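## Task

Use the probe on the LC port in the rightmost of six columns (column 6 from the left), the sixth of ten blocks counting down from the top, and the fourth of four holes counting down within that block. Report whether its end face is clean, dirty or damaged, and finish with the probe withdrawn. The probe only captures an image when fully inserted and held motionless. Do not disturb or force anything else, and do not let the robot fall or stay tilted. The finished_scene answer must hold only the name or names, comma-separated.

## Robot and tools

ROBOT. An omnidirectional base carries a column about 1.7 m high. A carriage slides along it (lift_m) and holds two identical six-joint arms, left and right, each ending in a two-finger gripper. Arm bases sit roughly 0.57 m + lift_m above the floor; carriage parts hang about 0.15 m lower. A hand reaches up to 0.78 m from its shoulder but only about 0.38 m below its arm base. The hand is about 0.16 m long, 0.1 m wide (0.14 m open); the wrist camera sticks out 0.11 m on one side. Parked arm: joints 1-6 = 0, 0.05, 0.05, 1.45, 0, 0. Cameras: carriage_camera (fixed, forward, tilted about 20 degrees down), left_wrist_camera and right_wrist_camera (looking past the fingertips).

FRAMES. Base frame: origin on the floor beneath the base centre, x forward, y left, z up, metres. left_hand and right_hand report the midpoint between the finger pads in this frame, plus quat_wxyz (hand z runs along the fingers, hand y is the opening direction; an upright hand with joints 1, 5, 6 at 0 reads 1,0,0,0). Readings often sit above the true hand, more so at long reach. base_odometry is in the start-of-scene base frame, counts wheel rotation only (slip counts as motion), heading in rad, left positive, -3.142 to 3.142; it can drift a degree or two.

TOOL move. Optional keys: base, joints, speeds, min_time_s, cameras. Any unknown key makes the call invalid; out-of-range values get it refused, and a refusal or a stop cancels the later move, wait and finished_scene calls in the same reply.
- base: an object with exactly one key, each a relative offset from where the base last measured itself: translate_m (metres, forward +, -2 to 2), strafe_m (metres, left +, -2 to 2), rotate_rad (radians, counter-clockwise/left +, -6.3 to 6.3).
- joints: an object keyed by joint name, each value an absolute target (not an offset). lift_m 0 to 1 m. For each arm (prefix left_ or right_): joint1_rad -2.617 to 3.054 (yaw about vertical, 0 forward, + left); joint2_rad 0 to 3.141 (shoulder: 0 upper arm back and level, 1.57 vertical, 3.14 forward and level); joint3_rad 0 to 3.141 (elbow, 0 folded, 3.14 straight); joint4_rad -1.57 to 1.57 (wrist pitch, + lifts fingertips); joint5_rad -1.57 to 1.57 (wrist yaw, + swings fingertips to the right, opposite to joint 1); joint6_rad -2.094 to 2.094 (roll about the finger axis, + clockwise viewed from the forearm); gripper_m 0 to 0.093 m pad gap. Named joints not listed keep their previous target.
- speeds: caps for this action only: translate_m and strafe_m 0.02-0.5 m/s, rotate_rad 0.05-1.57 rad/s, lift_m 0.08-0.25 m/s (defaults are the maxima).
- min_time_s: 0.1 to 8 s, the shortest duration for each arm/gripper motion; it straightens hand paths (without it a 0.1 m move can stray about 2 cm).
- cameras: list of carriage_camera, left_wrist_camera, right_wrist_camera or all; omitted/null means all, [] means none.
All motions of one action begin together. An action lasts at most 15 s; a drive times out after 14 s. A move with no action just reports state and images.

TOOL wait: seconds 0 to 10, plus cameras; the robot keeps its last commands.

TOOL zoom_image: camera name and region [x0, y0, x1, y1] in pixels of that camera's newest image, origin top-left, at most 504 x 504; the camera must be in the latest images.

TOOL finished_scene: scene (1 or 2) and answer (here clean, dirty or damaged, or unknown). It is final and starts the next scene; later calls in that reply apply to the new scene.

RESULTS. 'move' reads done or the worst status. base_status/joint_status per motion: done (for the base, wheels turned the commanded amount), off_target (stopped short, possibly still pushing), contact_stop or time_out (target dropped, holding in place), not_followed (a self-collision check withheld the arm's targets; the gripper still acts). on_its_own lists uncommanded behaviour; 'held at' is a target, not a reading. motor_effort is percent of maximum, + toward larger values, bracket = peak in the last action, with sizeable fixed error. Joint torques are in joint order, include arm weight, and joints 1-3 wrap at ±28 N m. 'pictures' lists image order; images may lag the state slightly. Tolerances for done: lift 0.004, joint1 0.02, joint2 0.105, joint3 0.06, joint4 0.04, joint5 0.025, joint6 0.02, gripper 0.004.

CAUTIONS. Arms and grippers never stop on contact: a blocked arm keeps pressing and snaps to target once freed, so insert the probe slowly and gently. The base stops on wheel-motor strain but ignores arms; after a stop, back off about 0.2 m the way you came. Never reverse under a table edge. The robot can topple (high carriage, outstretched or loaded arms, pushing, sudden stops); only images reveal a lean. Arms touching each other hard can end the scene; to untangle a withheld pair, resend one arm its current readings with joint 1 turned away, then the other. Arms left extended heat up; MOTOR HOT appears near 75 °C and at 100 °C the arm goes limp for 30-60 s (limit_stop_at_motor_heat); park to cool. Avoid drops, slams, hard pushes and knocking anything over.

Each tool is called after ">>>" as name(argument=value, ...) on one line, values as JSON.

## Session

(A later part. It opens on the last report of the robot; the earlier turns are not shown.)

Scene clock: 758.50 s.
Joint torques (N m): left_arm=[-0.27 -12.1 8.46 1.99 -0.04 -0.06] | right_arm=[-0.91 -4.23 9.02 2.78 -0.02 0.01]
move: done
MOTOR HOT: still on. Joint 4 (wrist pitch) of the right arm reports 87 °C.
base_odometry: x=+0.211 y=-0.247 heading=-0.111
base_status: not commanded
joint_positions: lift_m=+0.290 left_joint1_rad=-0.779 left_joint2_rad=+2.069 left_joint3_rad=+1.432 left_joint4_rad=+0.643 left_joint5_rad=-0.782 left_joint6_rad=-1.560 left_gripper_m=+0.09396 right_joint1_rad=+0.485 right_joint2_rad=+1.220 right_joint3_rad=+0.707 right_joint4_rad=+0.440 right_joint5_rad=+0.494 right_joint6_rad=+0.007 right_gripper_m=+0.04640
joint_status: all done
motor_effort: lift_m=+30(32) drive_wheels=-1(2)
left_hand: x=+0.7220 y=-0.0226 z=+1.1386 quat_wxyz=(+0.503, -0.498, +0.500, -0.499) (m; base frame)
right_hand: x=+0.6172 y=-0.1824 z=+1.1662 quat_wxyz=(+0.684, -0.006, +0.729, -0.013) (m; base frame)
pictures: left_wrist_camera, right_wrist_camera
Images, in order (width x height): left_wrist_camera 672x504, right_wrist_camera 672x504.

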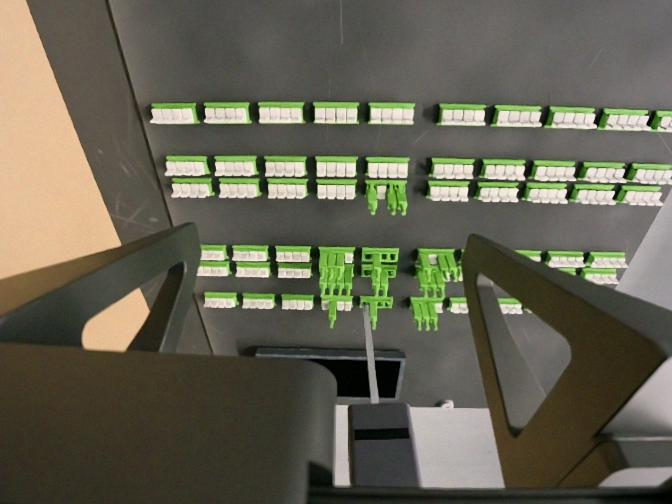

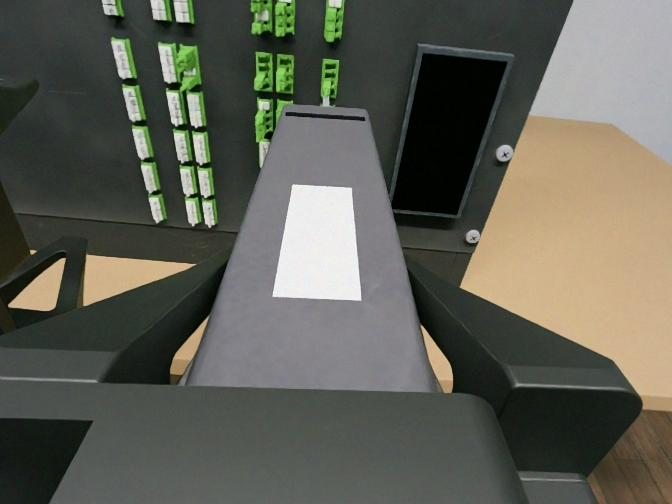

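>>> move(base={"translate_m": 0.004}, speeds={"translate_m": 0.02}, joints={"lift_m": 0.2907}, cameras=["right_wrist_camera", "left_wrist_camera"])

>>> zoom_image(camera="right_wrist_camera", region=[305, 70, 345, 110])

>>> zoom_image(camera="left_wrist_camera", region=[355, 280, 405, 330])

Scene clock: 764.30 s.
Joint torques (N m): left_arm=[-0.4 -12.33 8.47 1.97 -0.04 -0.02] | right_arm=[-0.85 -4.22 8.98 2.81 -0.09 -0.01]
move: done
MOTOR HOT: still on. Joint 4 (wrist pitch) of the right arm reports 88 °C.
base_odometry: x=+0.214 y=-0.248 heading=-0.111
base_status: done
joint_positions: lift_m=+0.290 left_joint1_rad=-0.779 left_joint2_rad=+2.069 left_joint3_rad=+1.432 left_joint4_rad=+0.643 left_joint5_rad=-0.782 left_joint6_rad=-1.560 left_gripper_m=+0.09396 right_joint1_rad=+0.485 right_joint2_rad=+1.219 right_joint3_rad=+0.707 right_joint4_rad=+0.436 right_joint5_rad=+0.494 right_joint6_rad=+0.007 right_gripper_m=+0.04640
joint_status: all done
motor_effort: lift_m=+30(31) drive_wheels=+5(11)
left_hand: x=+0.7220 y=-0.0226 z=+1.1388 quat_wxyz=(+0.503, -0.498, +0.500, -0.499) (m; base frame)
right_hand: x=+0.6170 y=-0.1827 z=+1.1660 quat_wxyz=(+0.683, -0.007, +0.730, -0.014) (m; base frame)
pictures: left_wrist_camera, right_wrist_camera
Images, in order (width x height): left_wrist_camera 672x504, right_wrist_camera 672x504.

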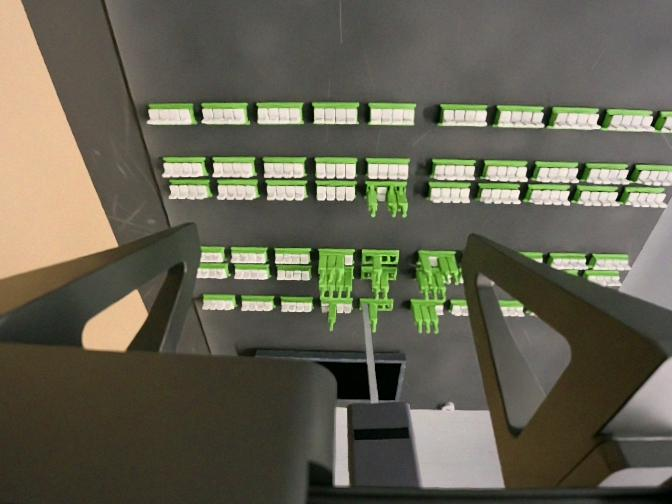

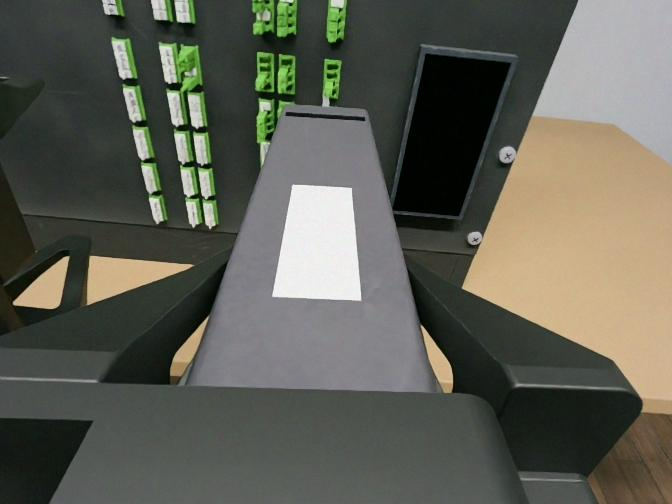

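Scaled by 12.600 from the camera's 672x504 image, which has a finer 960x720 frame.

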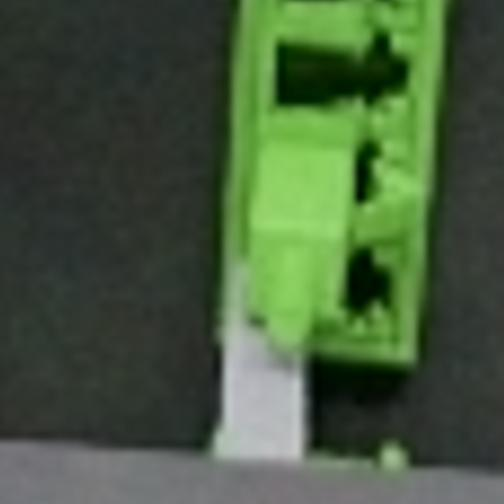

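Scaled by 10.080 from the camera's 672x504 image, which has a finer 960x720 frame.

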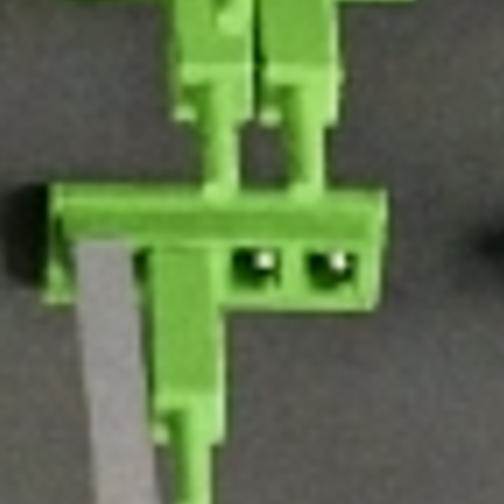

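>>> move(joints={"right_joint5_rad": 0.5065}, cameras=["right_wrist_camera", "left_wrist_camera"])

>>> zoom_image(camera="right_wrist_camera", region=[305, 70, 345, 110])

>>> zoom_image(camera="left_wrist_camera", region=[355, 280, 405, 330])

Scene clock: 775.33 s.
Joint torques (N m): left_arm=[-0.28 -12.23 8.47 1.93 -0.01 -0.06] | right_arm=[-0.95 -4.14 8.99 2.82 0.09 0]
move: done
MOTOR HOT: still on. Joint 4 (wrist pitch) of the right arm reports 87 °C.
base_odometry: x=+0.214 y=-0.248 heading=-0.111
base_status: not commanded
joint_positions: lift_m=+0.290 left_joint1_rad=-0.779 left_joint2_rad=+2.069 left_joint3_rad=+1.432 left_joint4_rad=+0.643 left_joint5_rad=-0.782 left_joint6_rad=-1.560 left_gripper_m=+0.09396 right_joint1_rad=+0.485 right_joint2_rad=+1.219 right_joint3_rad=+0.707 right_joint4_rad=+0.436 right_joint5_rad=+0.497 right_joint6_rad=+0.007 right_gripper_m=+0.04640
joint_status: all done
motor_effort: lift_m=+30(30) drive_wheels=+3(5)
left_hand: x=+0.7220 y=-0.0226 z=+1.1388 quat_wxyz=(+0.503, -0.498, +0.500, -0.499) (m; base frame)
right_hand: x=+0.6169 y=-0.1832 z=+1.1660 quat_wxyz=(+0.683, -0.006, +0.730, -0.015) (m; base frame)
pictures: left_wrist_camera, right_wrist_camera
Images, in order (width x height): left_wrist_camera 672x504, right_wrist_camera 672x504.

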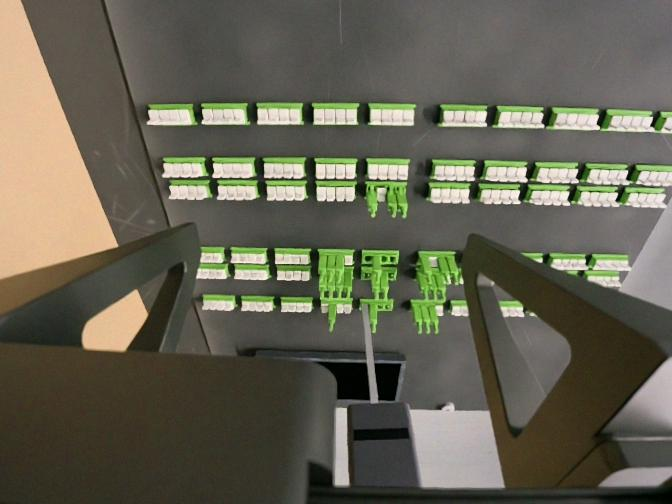

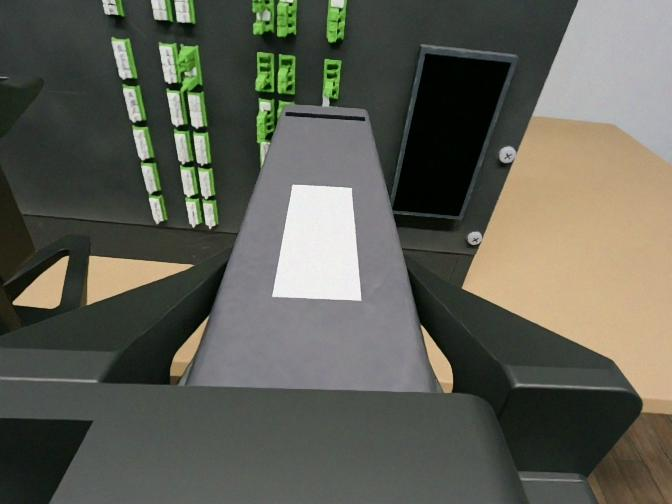

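Scaled by 12.600 from the camera's 672x504 image, which has a finer 960x720 frame.

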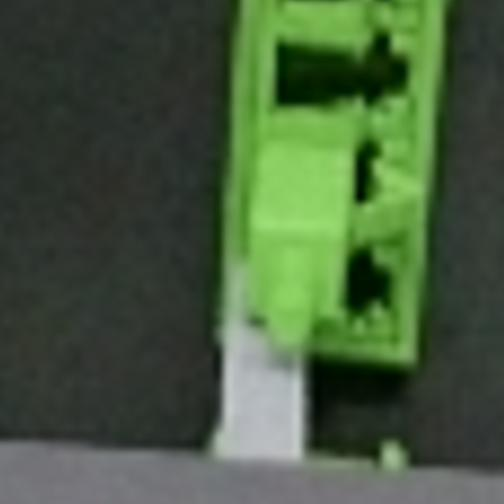

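Scaled by 10.080 from the camera's 672x504 image, which has a finer 960x720 frame.

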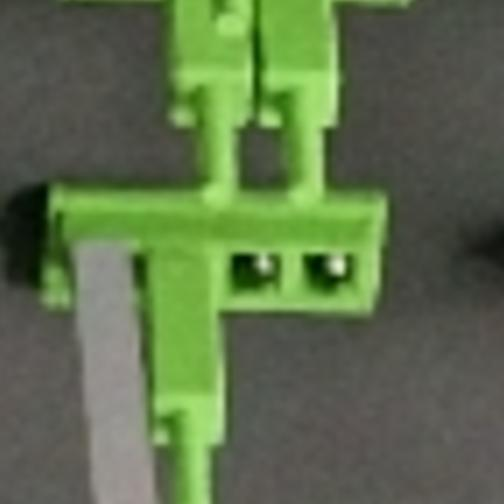

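>>> wait(seconds=0.5, cameras=["right_wrist_camera", "left_wrist_camera"])

>>> zoom_image(camera="right_wrist_camera", region=[305, 70, 345, 110])

>>> zoom_image(camera="left_wrist_camera", region=[355, 280, 405, 330])

Scene clock: 782.37 s.
Joint torques (N m): left_arm=[-0.29 -12.23 8.38 1.95 0 0.04] | right_arm=[-0.9 -4.15 8.95 2.82 0.1 -0.01]
MOTOR HOT: still on. Joint 4 (wrist pitch) of the right arm reports 87 °C.
base_odometry: x=+0.214 y=-0.248 heading=-0.111
base_status: not commanded
joint_positions: lift_m=+0.290 left_joint1_rad=-0.779 left_joint2_rad=+2.069 left_joint3_rad=+1.432 left_joint4_rad=+0.643 left_joint5_rad=-0.782 left_joint6_rad=-1.560 left_gripper_m=+0.09396 right_joint1_rad=+0.485 right_joint2_rad=+1.219 right_joint3_rad=+0.707 right_joint4_rad=+0.436 right_joint5_rad=+0.497 right_joint6_rad=+0.007 right_gripper_m=+0.04640
joint_status: all done
motor_effort: lift_m=+30(30) drive_wheels=+3(5)
left_hand: x=+0.7220 y=-0.0226 z=+1.1388 quat_wxyz=(+0.503, -0.498, +0.500, -0.499) (m; base frame)
right_hand: x=+0.6169 y=-0.1832 z=+1.1660 quat_wxyz=(+0.683, -0.006, +0.730, -0.015) (m; base frame)
wait: 0.50 s; at rest from the start
pictures: left_wrist_camera, right_wrist_camera
Images, in order (width x height): left_wrist_camera 672x504, right_wrist_camera 672x504.

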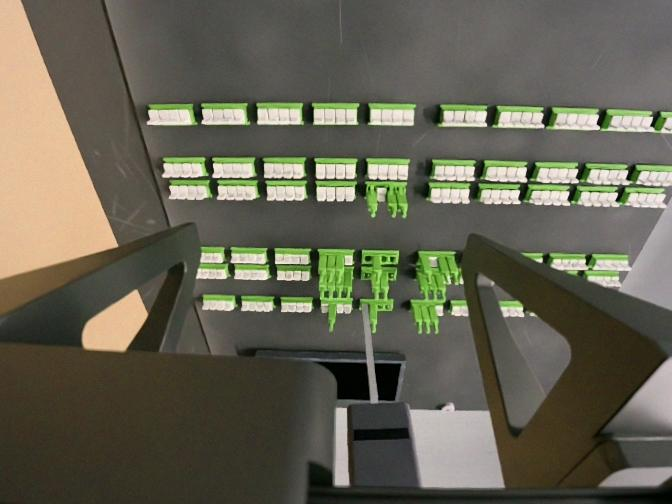

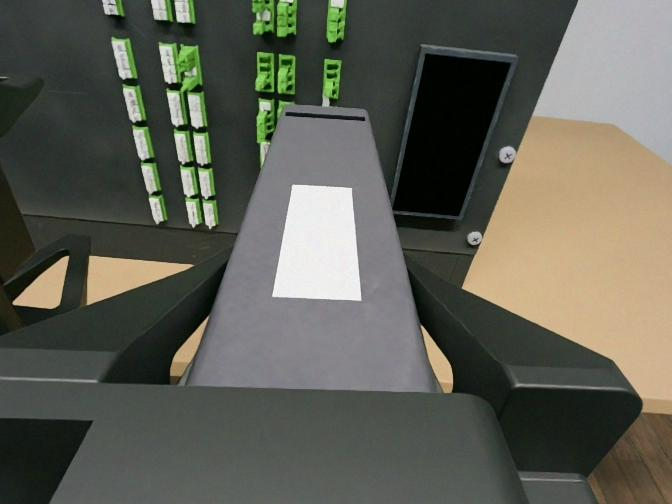

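Scaled by 12.600 from the camera's 672x504 image, which has a finer 960x720 frame.

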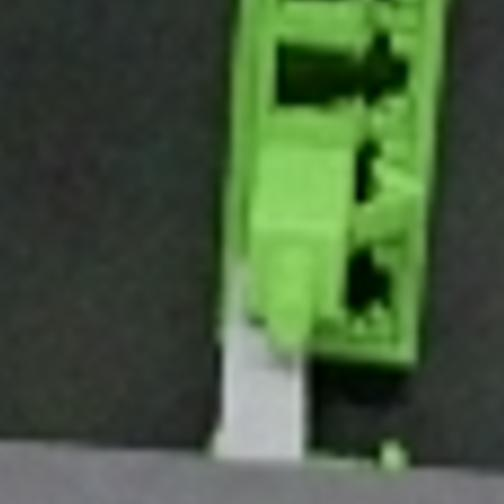

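Scaled by 10.080 from the camera's 672x504 image, which has a finer 960x720 frame.

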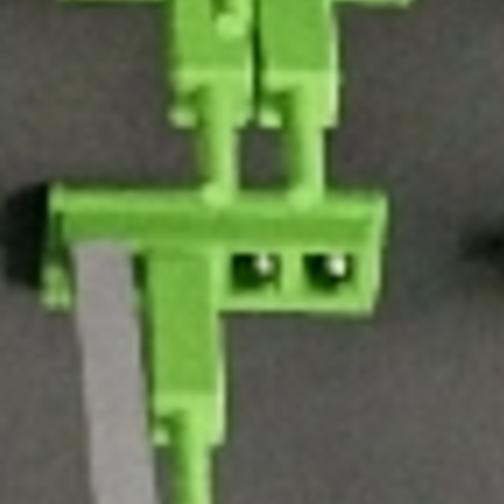

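>>> move(joints={"right_joint5_rad": 0.5115}, cameras=["right_wrist_camera"])

>>> zoom_image(camera="right_wrist_camera", region=[305, 70, 345, 110])

Scene clock: 790.63 s.
Joint torques (N m): left_arm=[-0.24 -12.4 8.5 1.91 0.01 0] | right_arm=[-0.88 -4.14 8.96 2.83 0.14 -0.01]
move: done
MOTOR HOT: still on. Joint 4 (wrist pitch) of the right arm reports 87 °C.
base_odometry: x=+0.214 y=-0.248 heading=-0.111
base_status: not commanded
joint_positions: lift_m=+0.290 left_joint1_rad=-0.779 left_joint2_rad=+2.069 left_joint3_rad=+1.432 left_joint4_rad=+0.643 left_joint5_rad=-0.782 left_joint6_rad=-1.560 left_gripper_m=+0.09396 right_joint1_rad=+0.485 right_joint2_rad=+1.219 right_joint3_rad=+0.707 right_joint4_rad=+0.436 right_joint5_rad=+0.498 right_joint6_rad=+0.007 right_gripper_m=+0.04640
joint_status: all done
motor_effort: lift_m=+30(30) drive_wheels=+3(7)
left_hand: x=+0.7220 y=-0.0226 z=+1.1388 quat_wxyz=(+0.503, -0.498, +0.500, -0.499) (m; base frame)
right_hand: x=+0.6169 y=-0.1832 z=+1.1660 quat_wxyz=(+0.683, -0.006, +0.730, -0.015) (m; base frame)
pictures: right_wrist_camera
Images, in order (width x height): right_wrist_camera 672x504.

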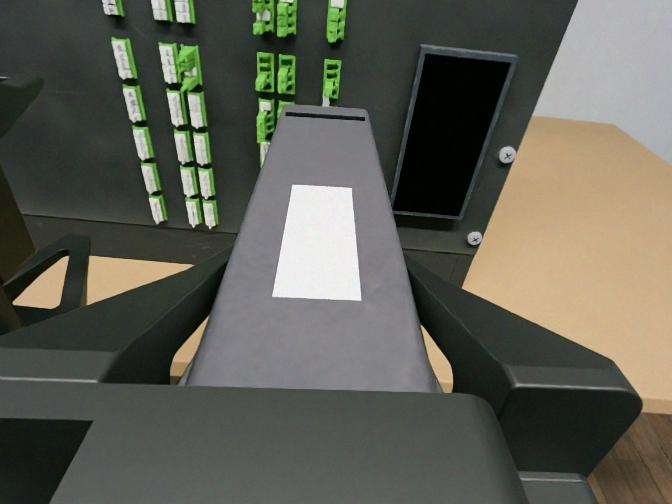

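Scaled by 12.600 from the camera's 672x504 image, which has a finer 960x720 frame.

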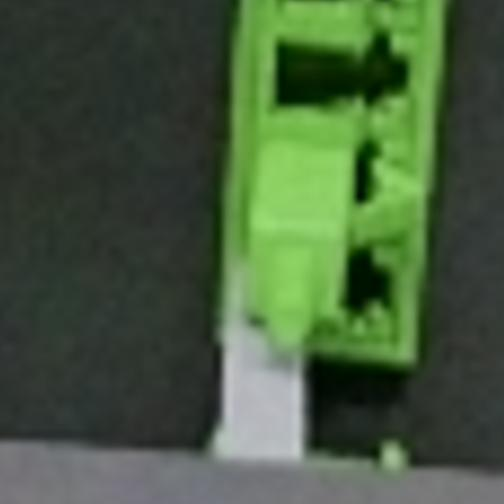

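>>> move(joints={"right_joint5_rad": 0.52}, cameras=["right_wrist_camera"])

>>> zoom_image(camera="right_wrist_camera", region=[305, 70, 345, 110])

Scene clock: 793.70 s.
Joint torques (N m): left_arm=[-0.21 -12.19 8.47 1.94 -0.01 -0.02] | right_arm=[-0.98 -4.14 8.98 2.83 0.22 0]
move: done
MOTOR HOT: still on. Joint 4 (wrist pitch) of the right arm reports 88 °C.
base_odometry: x=+0.214 y=-0.248 heading=-0.111
base_status: not commanded
joint_positions: lift_m=+0.290 left_joint1_rad=-0.779 left_joint2_rad=+2.069 left_joint3_rad=+1.432 left_joint4_rad=+0.643 left_joint5_rad=-0.782 left_joint6_rad=-1.560 left_gripper_m=+0.09396 right_joint1_rad=+0.485 right_joint2_rad=+1.219 right_joint3_rad=+0.707 right_joint4_rad=+0.436 right_joint5_rad=+0.498 right_joint6_rad=+0.007 right_gripper_m=+0.04640
joint_status: all done
motor_effort: lift_m=+30(30) drive_wheels=+4(6)
left_hand: x=+0.7220 y=-0.0226 z=+1.1388 quat_wxyz=(+0.503, -0.498, +0.500, -0.499) (m; base frame)
right_hand: x=+0.6169 y=-0.1833 z=+1.1660 quat_wxyz=(+0.683, -0.005, +0.730, -0.015) (m; base frame)
pictures: right_wrist_camera
Images, in order (width x height): right_wrist_camera 672x504.

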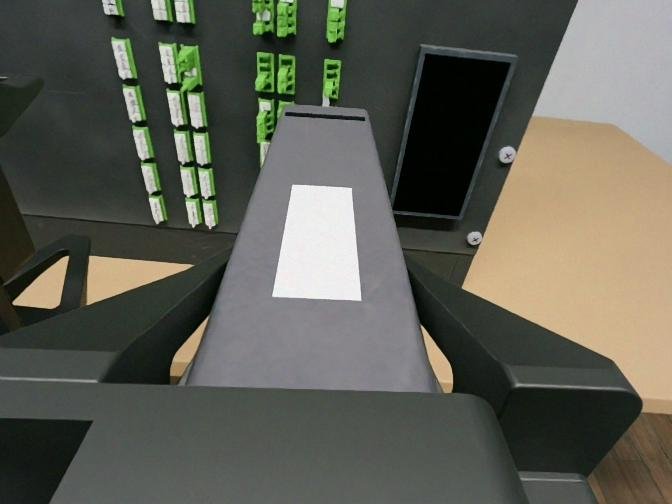

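Scaled by 12.600 from the camera's 672x504 image, which has a finer 960x720 frame.

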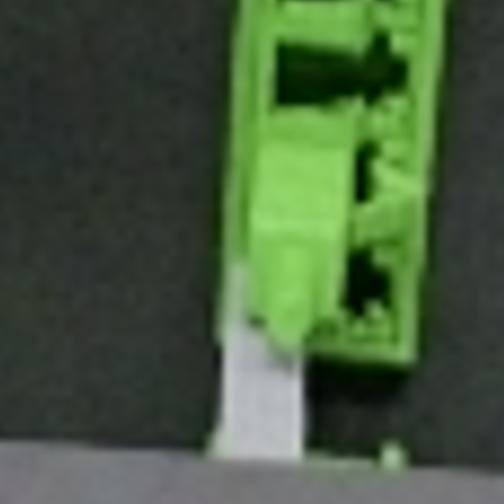

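>>> move(joints={"right_joint5_rad": 0.53}, min_time_s=1, cameras=["right_wrist_camera"])

>>> zoom_image(camera="right_wrist_camera", region=[305, 70, 345, 110])

Scene clock: 801.87 s.
Joint torques (N m): left_arm=[-0.42 -12.29 8.39 1.94 0.03 -0.06] | right_arm=[-0.92 -4.12 8.95 2.83 0.3 -0.01]
move: off_target
MOTOR HOT: still on. Joint 4 (wrist pitch) of the right arm reports 88 °C.
base_odometry: x=+0.214 y=-0.248 heading=-0.111
base_status: not commanded
joint_positions: lift_m=+0.290 left_joint1_rad=-0.779 left_joint2_rad=+2.069 left_joint3_rad=+1.432 left_joint4_rad=+0.643 left_joint5_rad=-0.782 left_joint6_rad=-1.560 left_gripper_m=+0.09396 right_joint1_rad=+0.485 right_joint2_rad=+1.219 right_joint3_rad=+0.707 right_joint4_rad=+0.436 right_joint5_rad=+0.499 right_joint6_rad=+0.007 right_gripper_m=+0.04640
joint_status: right_joint5_rad off_target (ended at +0.499, target +0.530)
motor_effort: lift_m=+30(30) drive_wheels=+4(7)
left_hand: x=+0.7220 y=-0.0226 z=+1.1388 quat_wxyz=(+0.503, -0.498, +0.500, -0.499) (m; base frame)
right_hand: x=+0.6169 y=-0.1835 z=+1.1660 quat_wxyz=(+0.683, -0.005, +0.730, -0.016) (m; base frame)
pictures: right_wrist_camera
Images, in order (width x height): right_wrist_camera 672x504.

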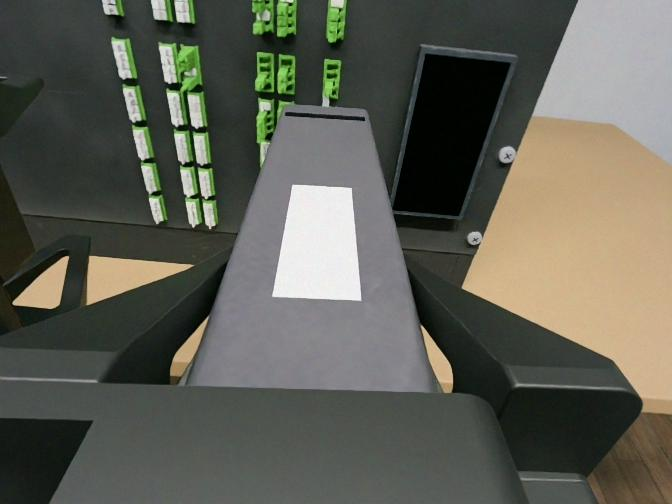

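Scaled by 12.600 from the camera's 672x504 image, which has a finer 960x720 frame.

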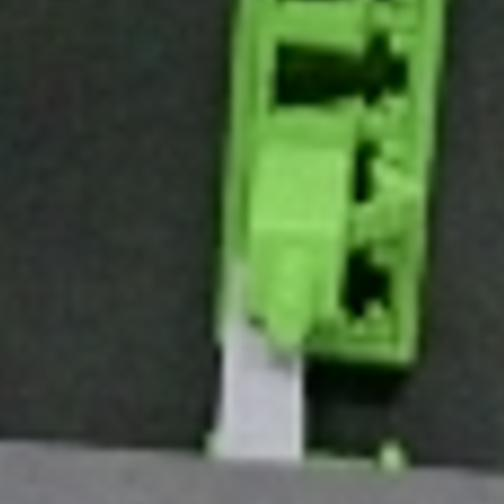

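>>> move(joints={"right_joint5_rad": 0.50}, base={"translate_m": -0.015}, speeds={"translate_m": 0.03}, cameras=["right_wrist_camera", "left_wrist_camera"])

>>> zoom_image(camera="right_wrist_camera", region=[310, 70, 340, 110])

>>> zoom_image(camera="left_wrist_camera", region=[358, 282, 398, 322])

Scene clock: 856.93 s.
Joint torques (N m): left_arm=[-0.42 -12.45 8.4 1.93 0 -0.04] | right_arm=[-0.95 -4.19 9.03 2.78 0.05 0]
move: done
MOTOR HOT: still on. Joint 4 (wrist pitch) of the right arm reports 89 °C.
base_odometry: x=+0.200 y=-0.246 heading=-0.110
base_status: done
joint_positions: lift_m=+0.290 left_joint1_rad=-0.780 left_joint2_rad=+2.069 left_joint3_rad=+1.432 left_joint4_rad=+0.643 left_joint5_rad=-0.782 left_joint6_rad=-1.560 left_gripper_m=+0.09396 right_joint1_rad=+0.485 right_joint2_rad=+1.219 right_joint3_rad=+0.707 right_joint4_rad=+0.439 right_joint5_rad=+0.498 right_joint6_rad=+0.007 right_gripper_m=+0.04640
joint_status: all done
motor_effort: lift_m=+30(30) drive_wheels=-5(14)
left_hand: x=+0.7217 y=-0.0229 z=+1.1388 quat_wxyz=(+0.503, -0.498, +0.500, -0.499) (m; base frame)
right_hand: x=+0.6170 y=-0.1832 z=+1.1666 quat_wxyz=(+0.684, -0.005, +0.729, -0.015) (m; base frame)
pictures: left_wrist_camera, right_wrist_camera
Images, in order (width x height): left_wrist_camera 672x504, right_wrist_camera 672x504.

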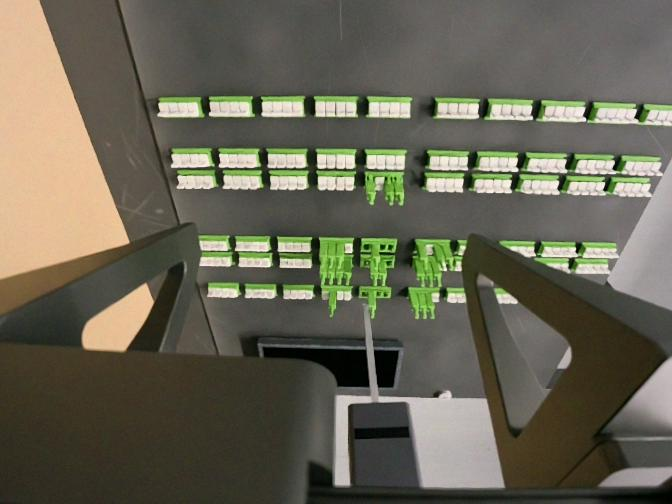

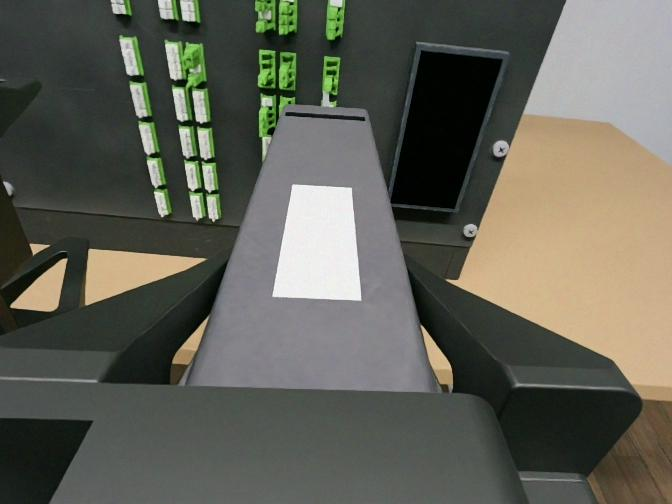

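Scaled by 12.600 from the camera's 672x504 image, which has a finer 960x720 frame.

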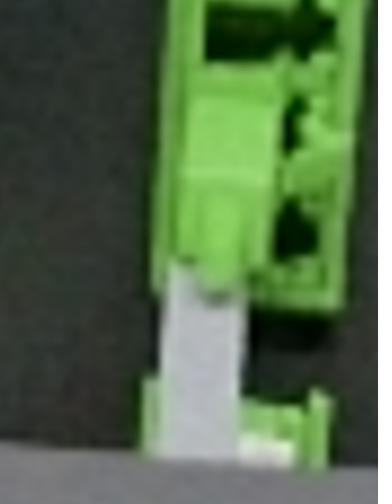

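Scaled by 12.600 from the camera's 672x504 image, which has a finer 960x720 frame.

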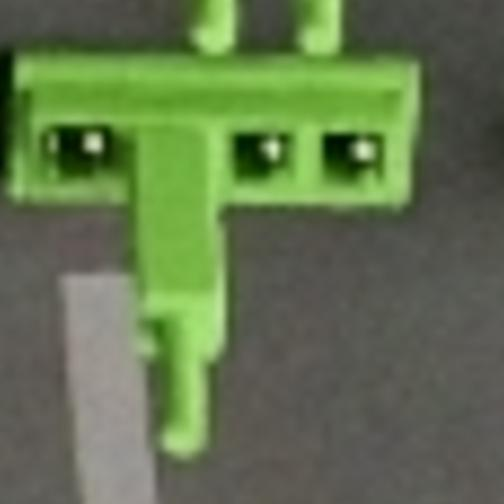

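>>> move(base={"translate_m": -0.13}, speeds={"translate_m": 0.1}, cameras=[])

>>> move(joints={"right_joint4_rad": 1.5, "right_joint3_rad": 1.1}, min_time_s=3, cameras=["left_wrist_camera"])

Scene clock: 861.80 s.
Joint torques (N m): left_arm=[-0.38 -12.37 8.47 1.87 -0.04 0.02] | right_arm=[-0.92 -4.07 8.99 2.83 0.05 -0.01]
move: done
MOTOR HOT: still on. Joint 4 (wrist pitch) of the right arm reports 90 °C.
base_odometry: x=+0.070 y=-0.232 heading=-0.111
base_status: done
joint_positions: lift_m=+0.290 left_joint1_rad=-0.780 left_joint2_rad=+2.069 left_joint3_rad=+1.432 left_joint4_rad=+0.643 left_joint5_rad=-0.782 left_joint6_rad=-1.560 left_gripper_m=+0.09396 right_joint1_rad=+0.485 right_joint2_rad=+1.219 right_joint3_rad=+0.707 right_joint4_rad=+0.440 right_joint5_rad=+0.498 right_joint6_rad=+0.007 right_gripper_m=+0.04640
joint_status: not commanded
motor_effort: lift_m=+30(30) drive_wheels=+16(26)
left_hand: x=+0.7219 y=-0.0227 z=+1.1388 quat_wxyz=(+0.503, -0.498, +0.500, -0.499) (m; base frame)
right_hand: x=+0.6170 y=-0.1832 z=+1.1668 quat_wxyz=(+0.684, -0.005, +0.729, -0.014) (m; base frame)
pictures: none
No camera images: "cameras" was empty.

Scene clock: 865.10 s.
Joint torques (N m): left_arm=[-0.23 -12.44 8.46 1.94 -0.03 -0.05] | right_arm=[-0.92 -2.97 9.77 0.3 -0.46 -0.05]
move: done
MOTOR HOT: still on. Joint 4 (wrist pitch) of the right arm reports 88 °C.
base_odometry: x=+0.070 y=-0.232 heading=-0.111
base_status: not commanded
joint_positions: lift_m=+0.290 left_joint1_rad=-0.780 left_joint2_rad=+2.069 left_joint3_rad=+1.432 left_joint4_rad=+0.643 left_joint5_rad=-0.782 left_joint6_rad=-1.560 left_gripper_m=+0.09396 right_joint1_rad=+0.485 right_joint2_rad=+1.219 right_joint3_rad=+1.062 right_joint4_rad=+1.475 right_joint5_rad=+0.516 right_joint6_rad=+0.007 right_gripper_m=+0.04640
joint_status: all done
motor_effort: lift_m=+30(30) drive_wheels=+17(18)
left_hand: x=+0.7219 y=-0.0227 z=+1.1388 quat_wxyz=(+0.503, -0.498, +0.500, -0.499) (m; base frame)
right_hand: x=+0.4765 y=-0.2603 z=+1.4883 quat_wxyz=(+0.938, +0.217, +0.178, +0.202) (m; base frame)
pictures: left_wrist_camera
Images, in order (width x height): left_wrist_camera 672x504.

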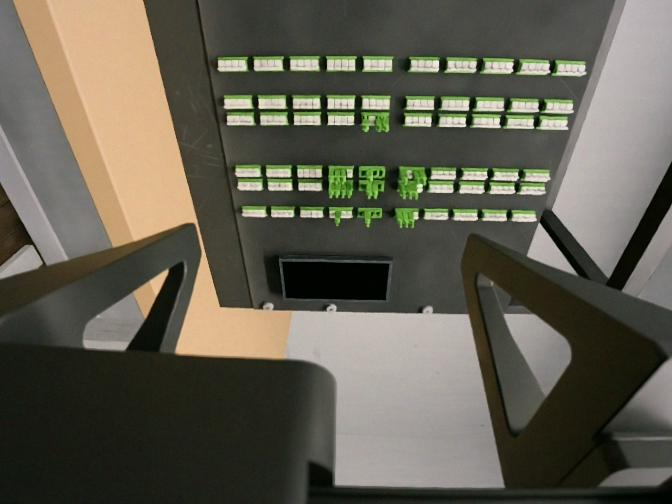

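>>> wait(seconds=10, cameras=[])

Scene clock: 895.90 s.
Joint torques (N m): left_arm=[-0.27 -12.31 8.32 1.95 0.03 -0.02] | right_arm=[-0.92 -2.95 9.74 0.3 -0.46 -0.04]
MOTOR HOT: cleared for the motors of the right arm.
base_odometry: x=+0.070 y=-0.232 heading=-0.111
base_status: not commanded
joint_positions: lift_m=+0.290 left_joint1_rad=-0.780 left_joint2_rad=+2.069 left_joint3_rad=+1.432 left_joint4_rad=+0.643 left_joint5_rad=-0.782 left_joint6_rad=-1.560 left_gripper_m=+0.09396 right_joint1_rad=+0.485 right_joint2_rad=+1.219 right_joint3_rad=+1.063 right_joint4_rad=+1.477 right_joint5_rad=+0.516 right_joint6_rad=+0.007 right_gripper_m=+0.04640
joint_status: all done
motor_effort: lift_m=+30(30) drive_wheels=+16(18)
left_hand: x=+0.7219 y=-0.0227 z=+1.1388 quat_wxyz=(+0.503, -0.498, +0.500, -0.499) (m; base frame)
right_hand: x=+0.4760 y=-0.2606 z=+1.4886 quat_wxyz=(+0.938, +0.218, +0.177, +0.202) (m; base frame)
wait: 10.00 s; at rest from the start
pictures: none
No camera images: "cameras" was empty.

>>> wait(seconds=10, cameras=[])

>>> wait(seconds=10, cameras=[])

>>> wait(seconds=10, cameras=[])

>>> move(joints={"right_joint4_rad": 0.515, "right_joint3_rad": 0.72, "right_joint5_rad": 0.49}, min_time_s=3, cameras=[])

>>> move(base={"translate_m": 0.13}, speeds={"translate_m": 0.08}, cameras=["right_wrist_camera", "left_wrist_camera"])

>>> zoom_image(camera="right_wrist_camera", region=[305, 70, 345, 110])

>>> zoom_image(camera="left_wrist_camera", region=[355, 280, 405, 330])

Scene clock: 911.00 s.
Joint torques (N m): left_arm=[-0.29 -12.36 8.4 1.94 -0.04 -0.05] | right_arm=[-0.94 -2.92 9.81 0.3 -0.46 -0.05]
base_odometry: x=+0.070 y=-0.232 heading=-0.111
base_status: not commanded
joint_positions: lift_m=+0.290 left_joint1_rad=-0.780 left_joint2_rad=+2.069 left_joint3_rad=+1.432 left_joint4_rad=+0.643 left_joint5_rad=-0.782 left_joint6_rad=-1.560 left_gripper_m=+0.09396 right_joint1_rad=+0.485 right_joint2_rad=+1.219 right_joint3_rad=+1.063 right_joint4_rad=+1.477 right_joint5_rad=+0.516 right_joint6_rad=+0.007 right_gripper_m=+0.04640
joint_status: all done
motor_effort: lift_m=+30(30) drive_wheels=+15(18)
left_hand: x=+0.7219 y=-0.0227 z=+1.1388 quat_wxyz=(+0.503, -0.498, +0.500, -0.499) (m; base frame)
right_hand: x=+0.4760 y=-0.2606 z=+1.4886 quat_wxyz=(+0.938, +0.218, +0.177, +0.202) (m; base frame)
wait: 10.00 s; at rest from the start
pictures: none
No camera images: "cameras" was empty.

Scene clock: 921.00 s.
Joint torques (N m): left_arm=[-0.38 -12.38 8.57 1.95 -0.01 -0.06] | right_arm=[-0.95 -2.99 9.76 0.3 -0.46 -0.05]
base_odometry: x=+0.070 y=-0.232 heading=-0.111
base_status: not commanded
joint_positions: lift_m=+0.290 left_joint1_rad=-0.780 left_joint2_rad=+2.069 left_joint3_rad=+1.432 left_joint4_rad=+0.643 left_joint5_rad=-0.782 left_joint6_rad=-1.560 left_gripper_m=+0.09396 right_joint1_rad=+0.485 right_joint2_rad=+1.219 right_joint3_rad=+1.063 right_joint4_rad=+1.477 right_joint5_rad=+0.516 right_joint6_rad=+0.007 right_gripper_m=+0.04640
joint_status: all done
motor_effort: lift_m=+30(30) drive_wheels=+12(18)
left_hand: x=+0.7219 y=-0.0227 z=+1.1388 quat_wxyz=(+0.503, -0.498, +0.500, -0.499) (m; base frame)
right_hand: x=+0.4760 y=-0.2606 z=+1.4886 quat_wxyz=(+0.938, +0.218, +0.177, +0.202) (m; base frame)
wait: 10.00 s; at rest by 0.27 s
pictures: none
No camera images: "cameras" was empty.

Scene clock: 931.00 s.
Joint torques (N m): left_arm=[-0.47 -12.38 8.39 1.91 -0.08 -0.03] | right_arm=[-0.96 -2.99 9.7 0.31 -0.43 -0.04]
base_odometry: x=+0.070 y=-0.232 heading=-0.111
base_status: not commanded
joint_positions: lift_m=+0.290 left_joint1_rad=-0.780 left_joint2_rad=+2.069 left_joint3_rad=+1.432 left_joint4_rad=+0.643 left_joint5_rad=-0.782 left_joint6_rad=-1.560 left_gripper_m=+0.09396 right_joint1_rad=+0.485 right_joint2_rad=+1.219 right_joint3_rad=+1.063 right_joint4_rad=+1.477 right_joint5_rad=+0.516 right_joint6_rad=+0.007 right_gripper_m=+0.04640
joint_status: all done
motor_effort: lift_m=+30(30) drive_wheels=+16(18)
left_hand: x=+0.7219 y=-0.0227 z=+1.1388 quat_wxyz=(+0.503, -0.498, +0.500, -0.499) (m; base frame)
right_hand: x=+0.4760 y=-0.2606 z=+1.4886 quat_wxyz=(+0.938, +0.218, +0.177, +0.202) (m; base frame)
wait: 10.00 s; at rest by 0.27 s
pictures: none
No camera images: "cameras" was empty.

Scene clock: 934.30 s.
Joint torques (N m): left_arm=[-0.38 -12.23 8.47 1.96 -0.02 -0.04] | right_arm=[-0.95 -4.18 7.9 2.66 -0.06 0]
move: off_target
base_odometry: x=+0.070 y=-0.232 heading=-0.111
base_status: not commanded
joint_positions: lift_m=+0.290 left_joint1_rad=-0.780 left_joint2_rad=+2.069 left_joint3_rad=+1.432 left_joint4_rad=+0.643 left_joint5_rad=-0.782 left_joint6_rad=-1.560 left_gripper_m=+0.09396 right_joint1_rad=+0.485 right_joint2_rad=+1.219 right_joint3_rad=+0.718 right_joint4_rad=+0.449 right_joint5_rad=+0.497 right_joint6_rad=+0.007 right_gripper_m=+0.04639
joint_status: right_joint4_rad off_target (ended at +0.449, target +0.515); the others done
motor_effort: lift_m=+30(30) drive_wheels=+16(18)
left_hand: x=+0.7219 y=-0.0227 z=+1.1388 quat_wxyz=(+0.503, -0.498, +0.500, -0.499) (m; base frame)
right_hand: x=+0.6179 y=-0.1827 z=+1.1742 quat_wxyz=(+0.691, -0.002, +0.723, -0.011) (m; base frame)
pictures: none
No camera images: "cameras" was empty.

Scene clock: 936.53 s.
Joint torques (N m): left_arm=[-0.06 -12.63 8.42 1.96 -0.02 -0.03] | right_arm=[-0.94 -3.54 8.38 2.76 -0.06 -0.01]
move: done
base_odometry: x=+0.200 y=-0.247 heading=-0.113
base_status: done
joint_positions: lift_m=+0.290 left_joint1_rad=-0.782 left_joint2_rad=+2.069 left_joint3_rad=+1.432 left_joint4_rad=+0.643 left_joint5_rad=-0.782 left_joint6_rad=-1.560 left_gripper_m=+0.09396 right_joint1_rad=+0.485 right_joint2_rad=+1.211 right_joint3_rad=+0.713 right_joint4_rad=+0.441 right_joint5_rad=+0.496 right_joint6_rad=+0.007 right_gripper_m=+0.04639
joint_status: not commanded
motor_effort: lift_m=+30(30) drive_wheels=+15(23)
left_hand: x=+0.7213 y=-0.0237 z=+1.1388 quat_wxyz=(+0.503, -0.497, +0.500, -0.500) (m; base frame)
right_hand: x=+0.6163 y=-0.1831 z=+1.1728 quat_wxyz=(+0.689, -0.003, +0.725, -0.011) (m; base frame)
pictures: left_wrist_camera, right_wrist_camera
Images, in order (width x height): left_wrist_camera 672x504, right_wrist_camera 672x504.

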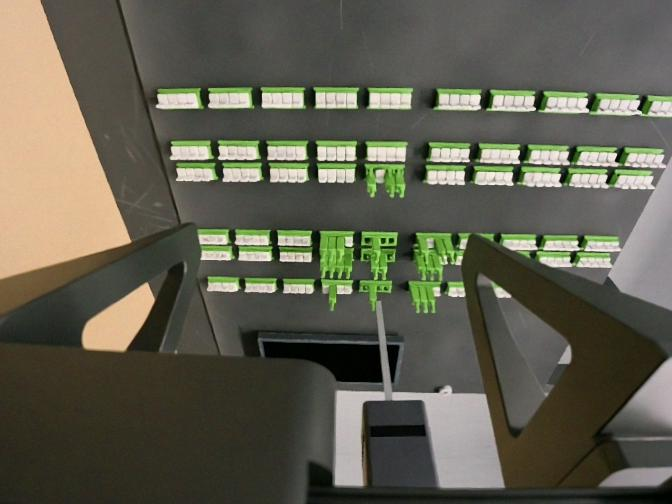

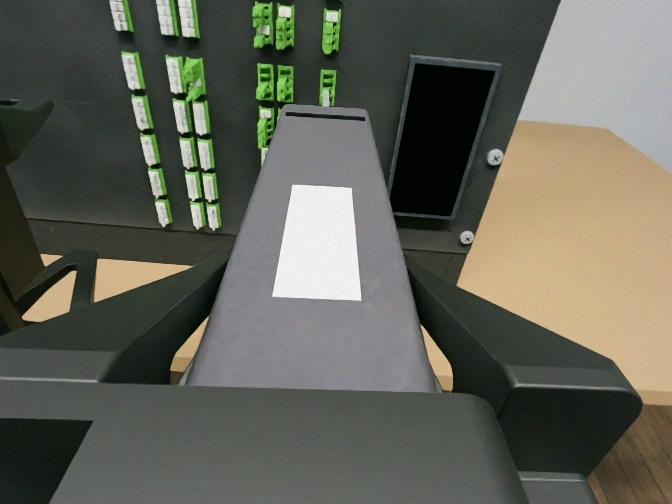

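Scaled by 12.600 from the camera's 672x504 image, which has a finer 960x720 frame.

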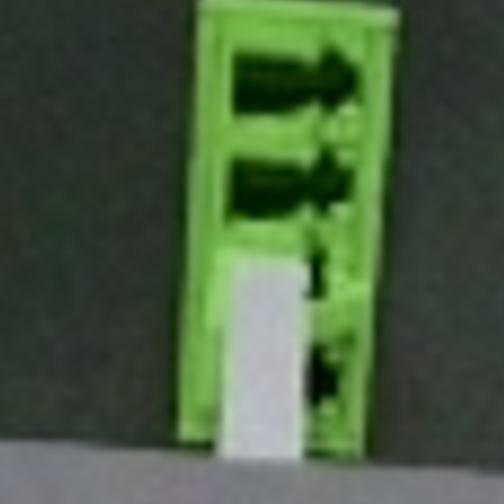

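Scaled by 10.080 from the camera's 672x504 image, which has a finer 960x720 frame.

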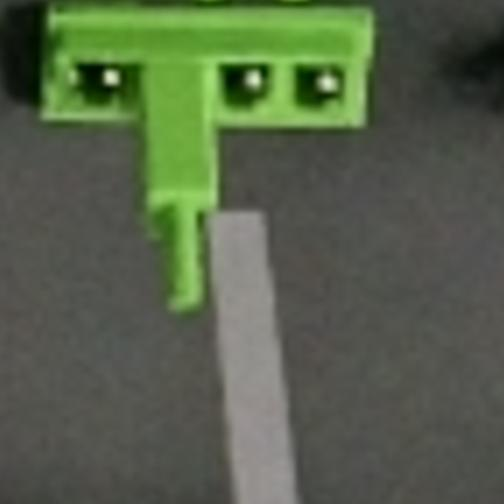

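>>> move(joints={"lift_m": 0.2795}, cameras=[])

>>> move(base={"translate_m": 0.010}, speeds={"translate_m": 0.02}, cameras=["right_wrist_camera", "left_wrist_camera"])

>>> zoom_image(camera="right_wrist_camera", region=[305, 70, 345, 110])

>>> zoom_image(camera="left_wrist_camera", region=[360, 270, 410, 320])

Scene clock: 956.23 s.
Joint torques (N m): left_arm=[-0.31 -12.75 8.55 1.97 -0.01 -0.04] | right_arm=[-0.9 -3.38 8.39 2.58 -0.08 -0.01]
move: done
MOTOR HOT: joint 4 (wrist pitch) of the right arm reports 77 °C; the controller stops that arm at 100 °C. To cool a motor, set the load down, stop pushing, or move to a pose that needs little force.
base_odometry: x=+0.200 y=-0.247 heading=-0.113
base_status: not commanded
joint_positions: lift_m=+0.280 left_joint1_rad=-0.782 left_joint2_rad=+2.072 left_joint3_rad=+1.433 left_joint4_rad=+0.642 left_joint5_rad=-0.782 left_joint6_rad=-1.560 left_gripper_m=+0.09396 right_joint1_rad=+0.485 right_joint2_rad=+1.209 right_joint3_rad=+0.713 right_joint4_rad=+0.459 right_joint5_rad=+0.496 right_joint6_rad=+0.007 right_gripper_m=+0.04639
joint_status: all done
motor_effort: lift_m=+23(25) drive_wheels=+16(19)
left_hand: x=+0.7217 y=-0.0242 z=+1.1265 quat_wxyz=(+0.503, -0.497, +0.502, -0.498) (m; base frame)
right_hand: x=+0.6161 y=-0.1833 z=+1.1671 quat_wxyz=(+0.695, +0.000, +0.719, -0.008) (m; base frame)
pictures: none
No camera images: "cameras" was empty.

Scene clock: 957.23 s.
Joint torques (N m): left_arm=[-0.12 -12.63 8.32 1.99 0.01 0] | right_arm=[-2.5 -0.35 9.37 2.92 -0.17 0]
move: done
MOTOR HOT: still on. Joint 4 (wrist pitch) of the right arm reports 77 °C.
base_odometry: x=+0.209 y=-0.248 heading=-0.114
base_status: done
joint_positions: lift_m=+0.280 left_joint1_rad=-0.781 left_joint2_rad=+2.072 left_joint3_rad=+1.433 left_joint4_rad=+0.643 left_joint5_rad=-0.782 left_joint6_rad=-1.560 left_gripper_m=+0.09396 right_joint1_rad=+0.501 right_joint2_rad=+1.174 right_joint3_rad=+0.703 right_joint4_rad=+0.426 right_joint5_rad=+0.507 right_joint6_rad=+0.007 right_gripper_m=+0.04639
joint_status: not commanded
motor_effort: lift_m=+23(23) drive_wheels=+21(29)
left_hand: x=+0.7218 y=-0.0240 z=+1.1266 quat_wxyz=(+0.503, -0.497, +0.501, -0.498) (m; base frame)
right_hand: x=+0.6081 y=-0.1825 z=+1.1683 quat_wxyz=(+0.693, -0.003, +0.721, -0.008) (m; base frame)
pictures: left_wrist_camera, right_wrist_camera
Images, in order (width x height): left_wrist_camera 672x504, right_wrist_camera 672x504.

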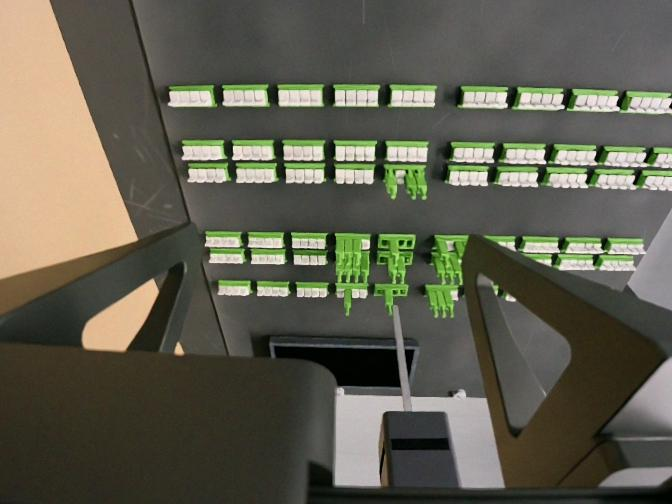

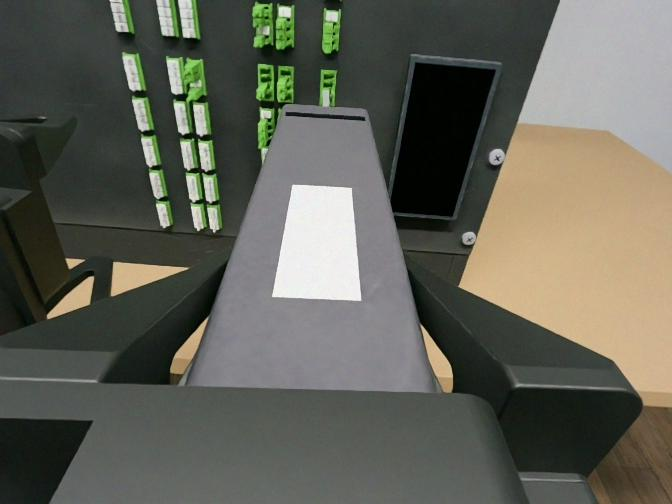

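Scaled by 12.600 from the camera's 672x504 image, which has a finer 960x720 frame.

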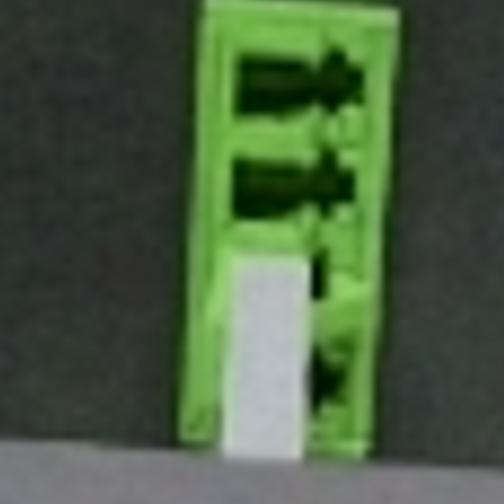

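Scaled by 10.080 from the camera's 672x504 image, which has a finer 960x720 frame.

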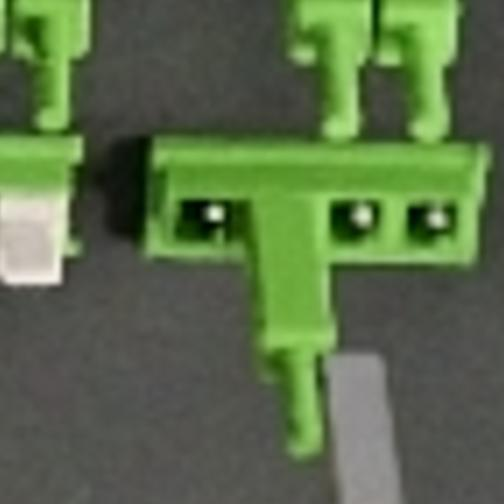

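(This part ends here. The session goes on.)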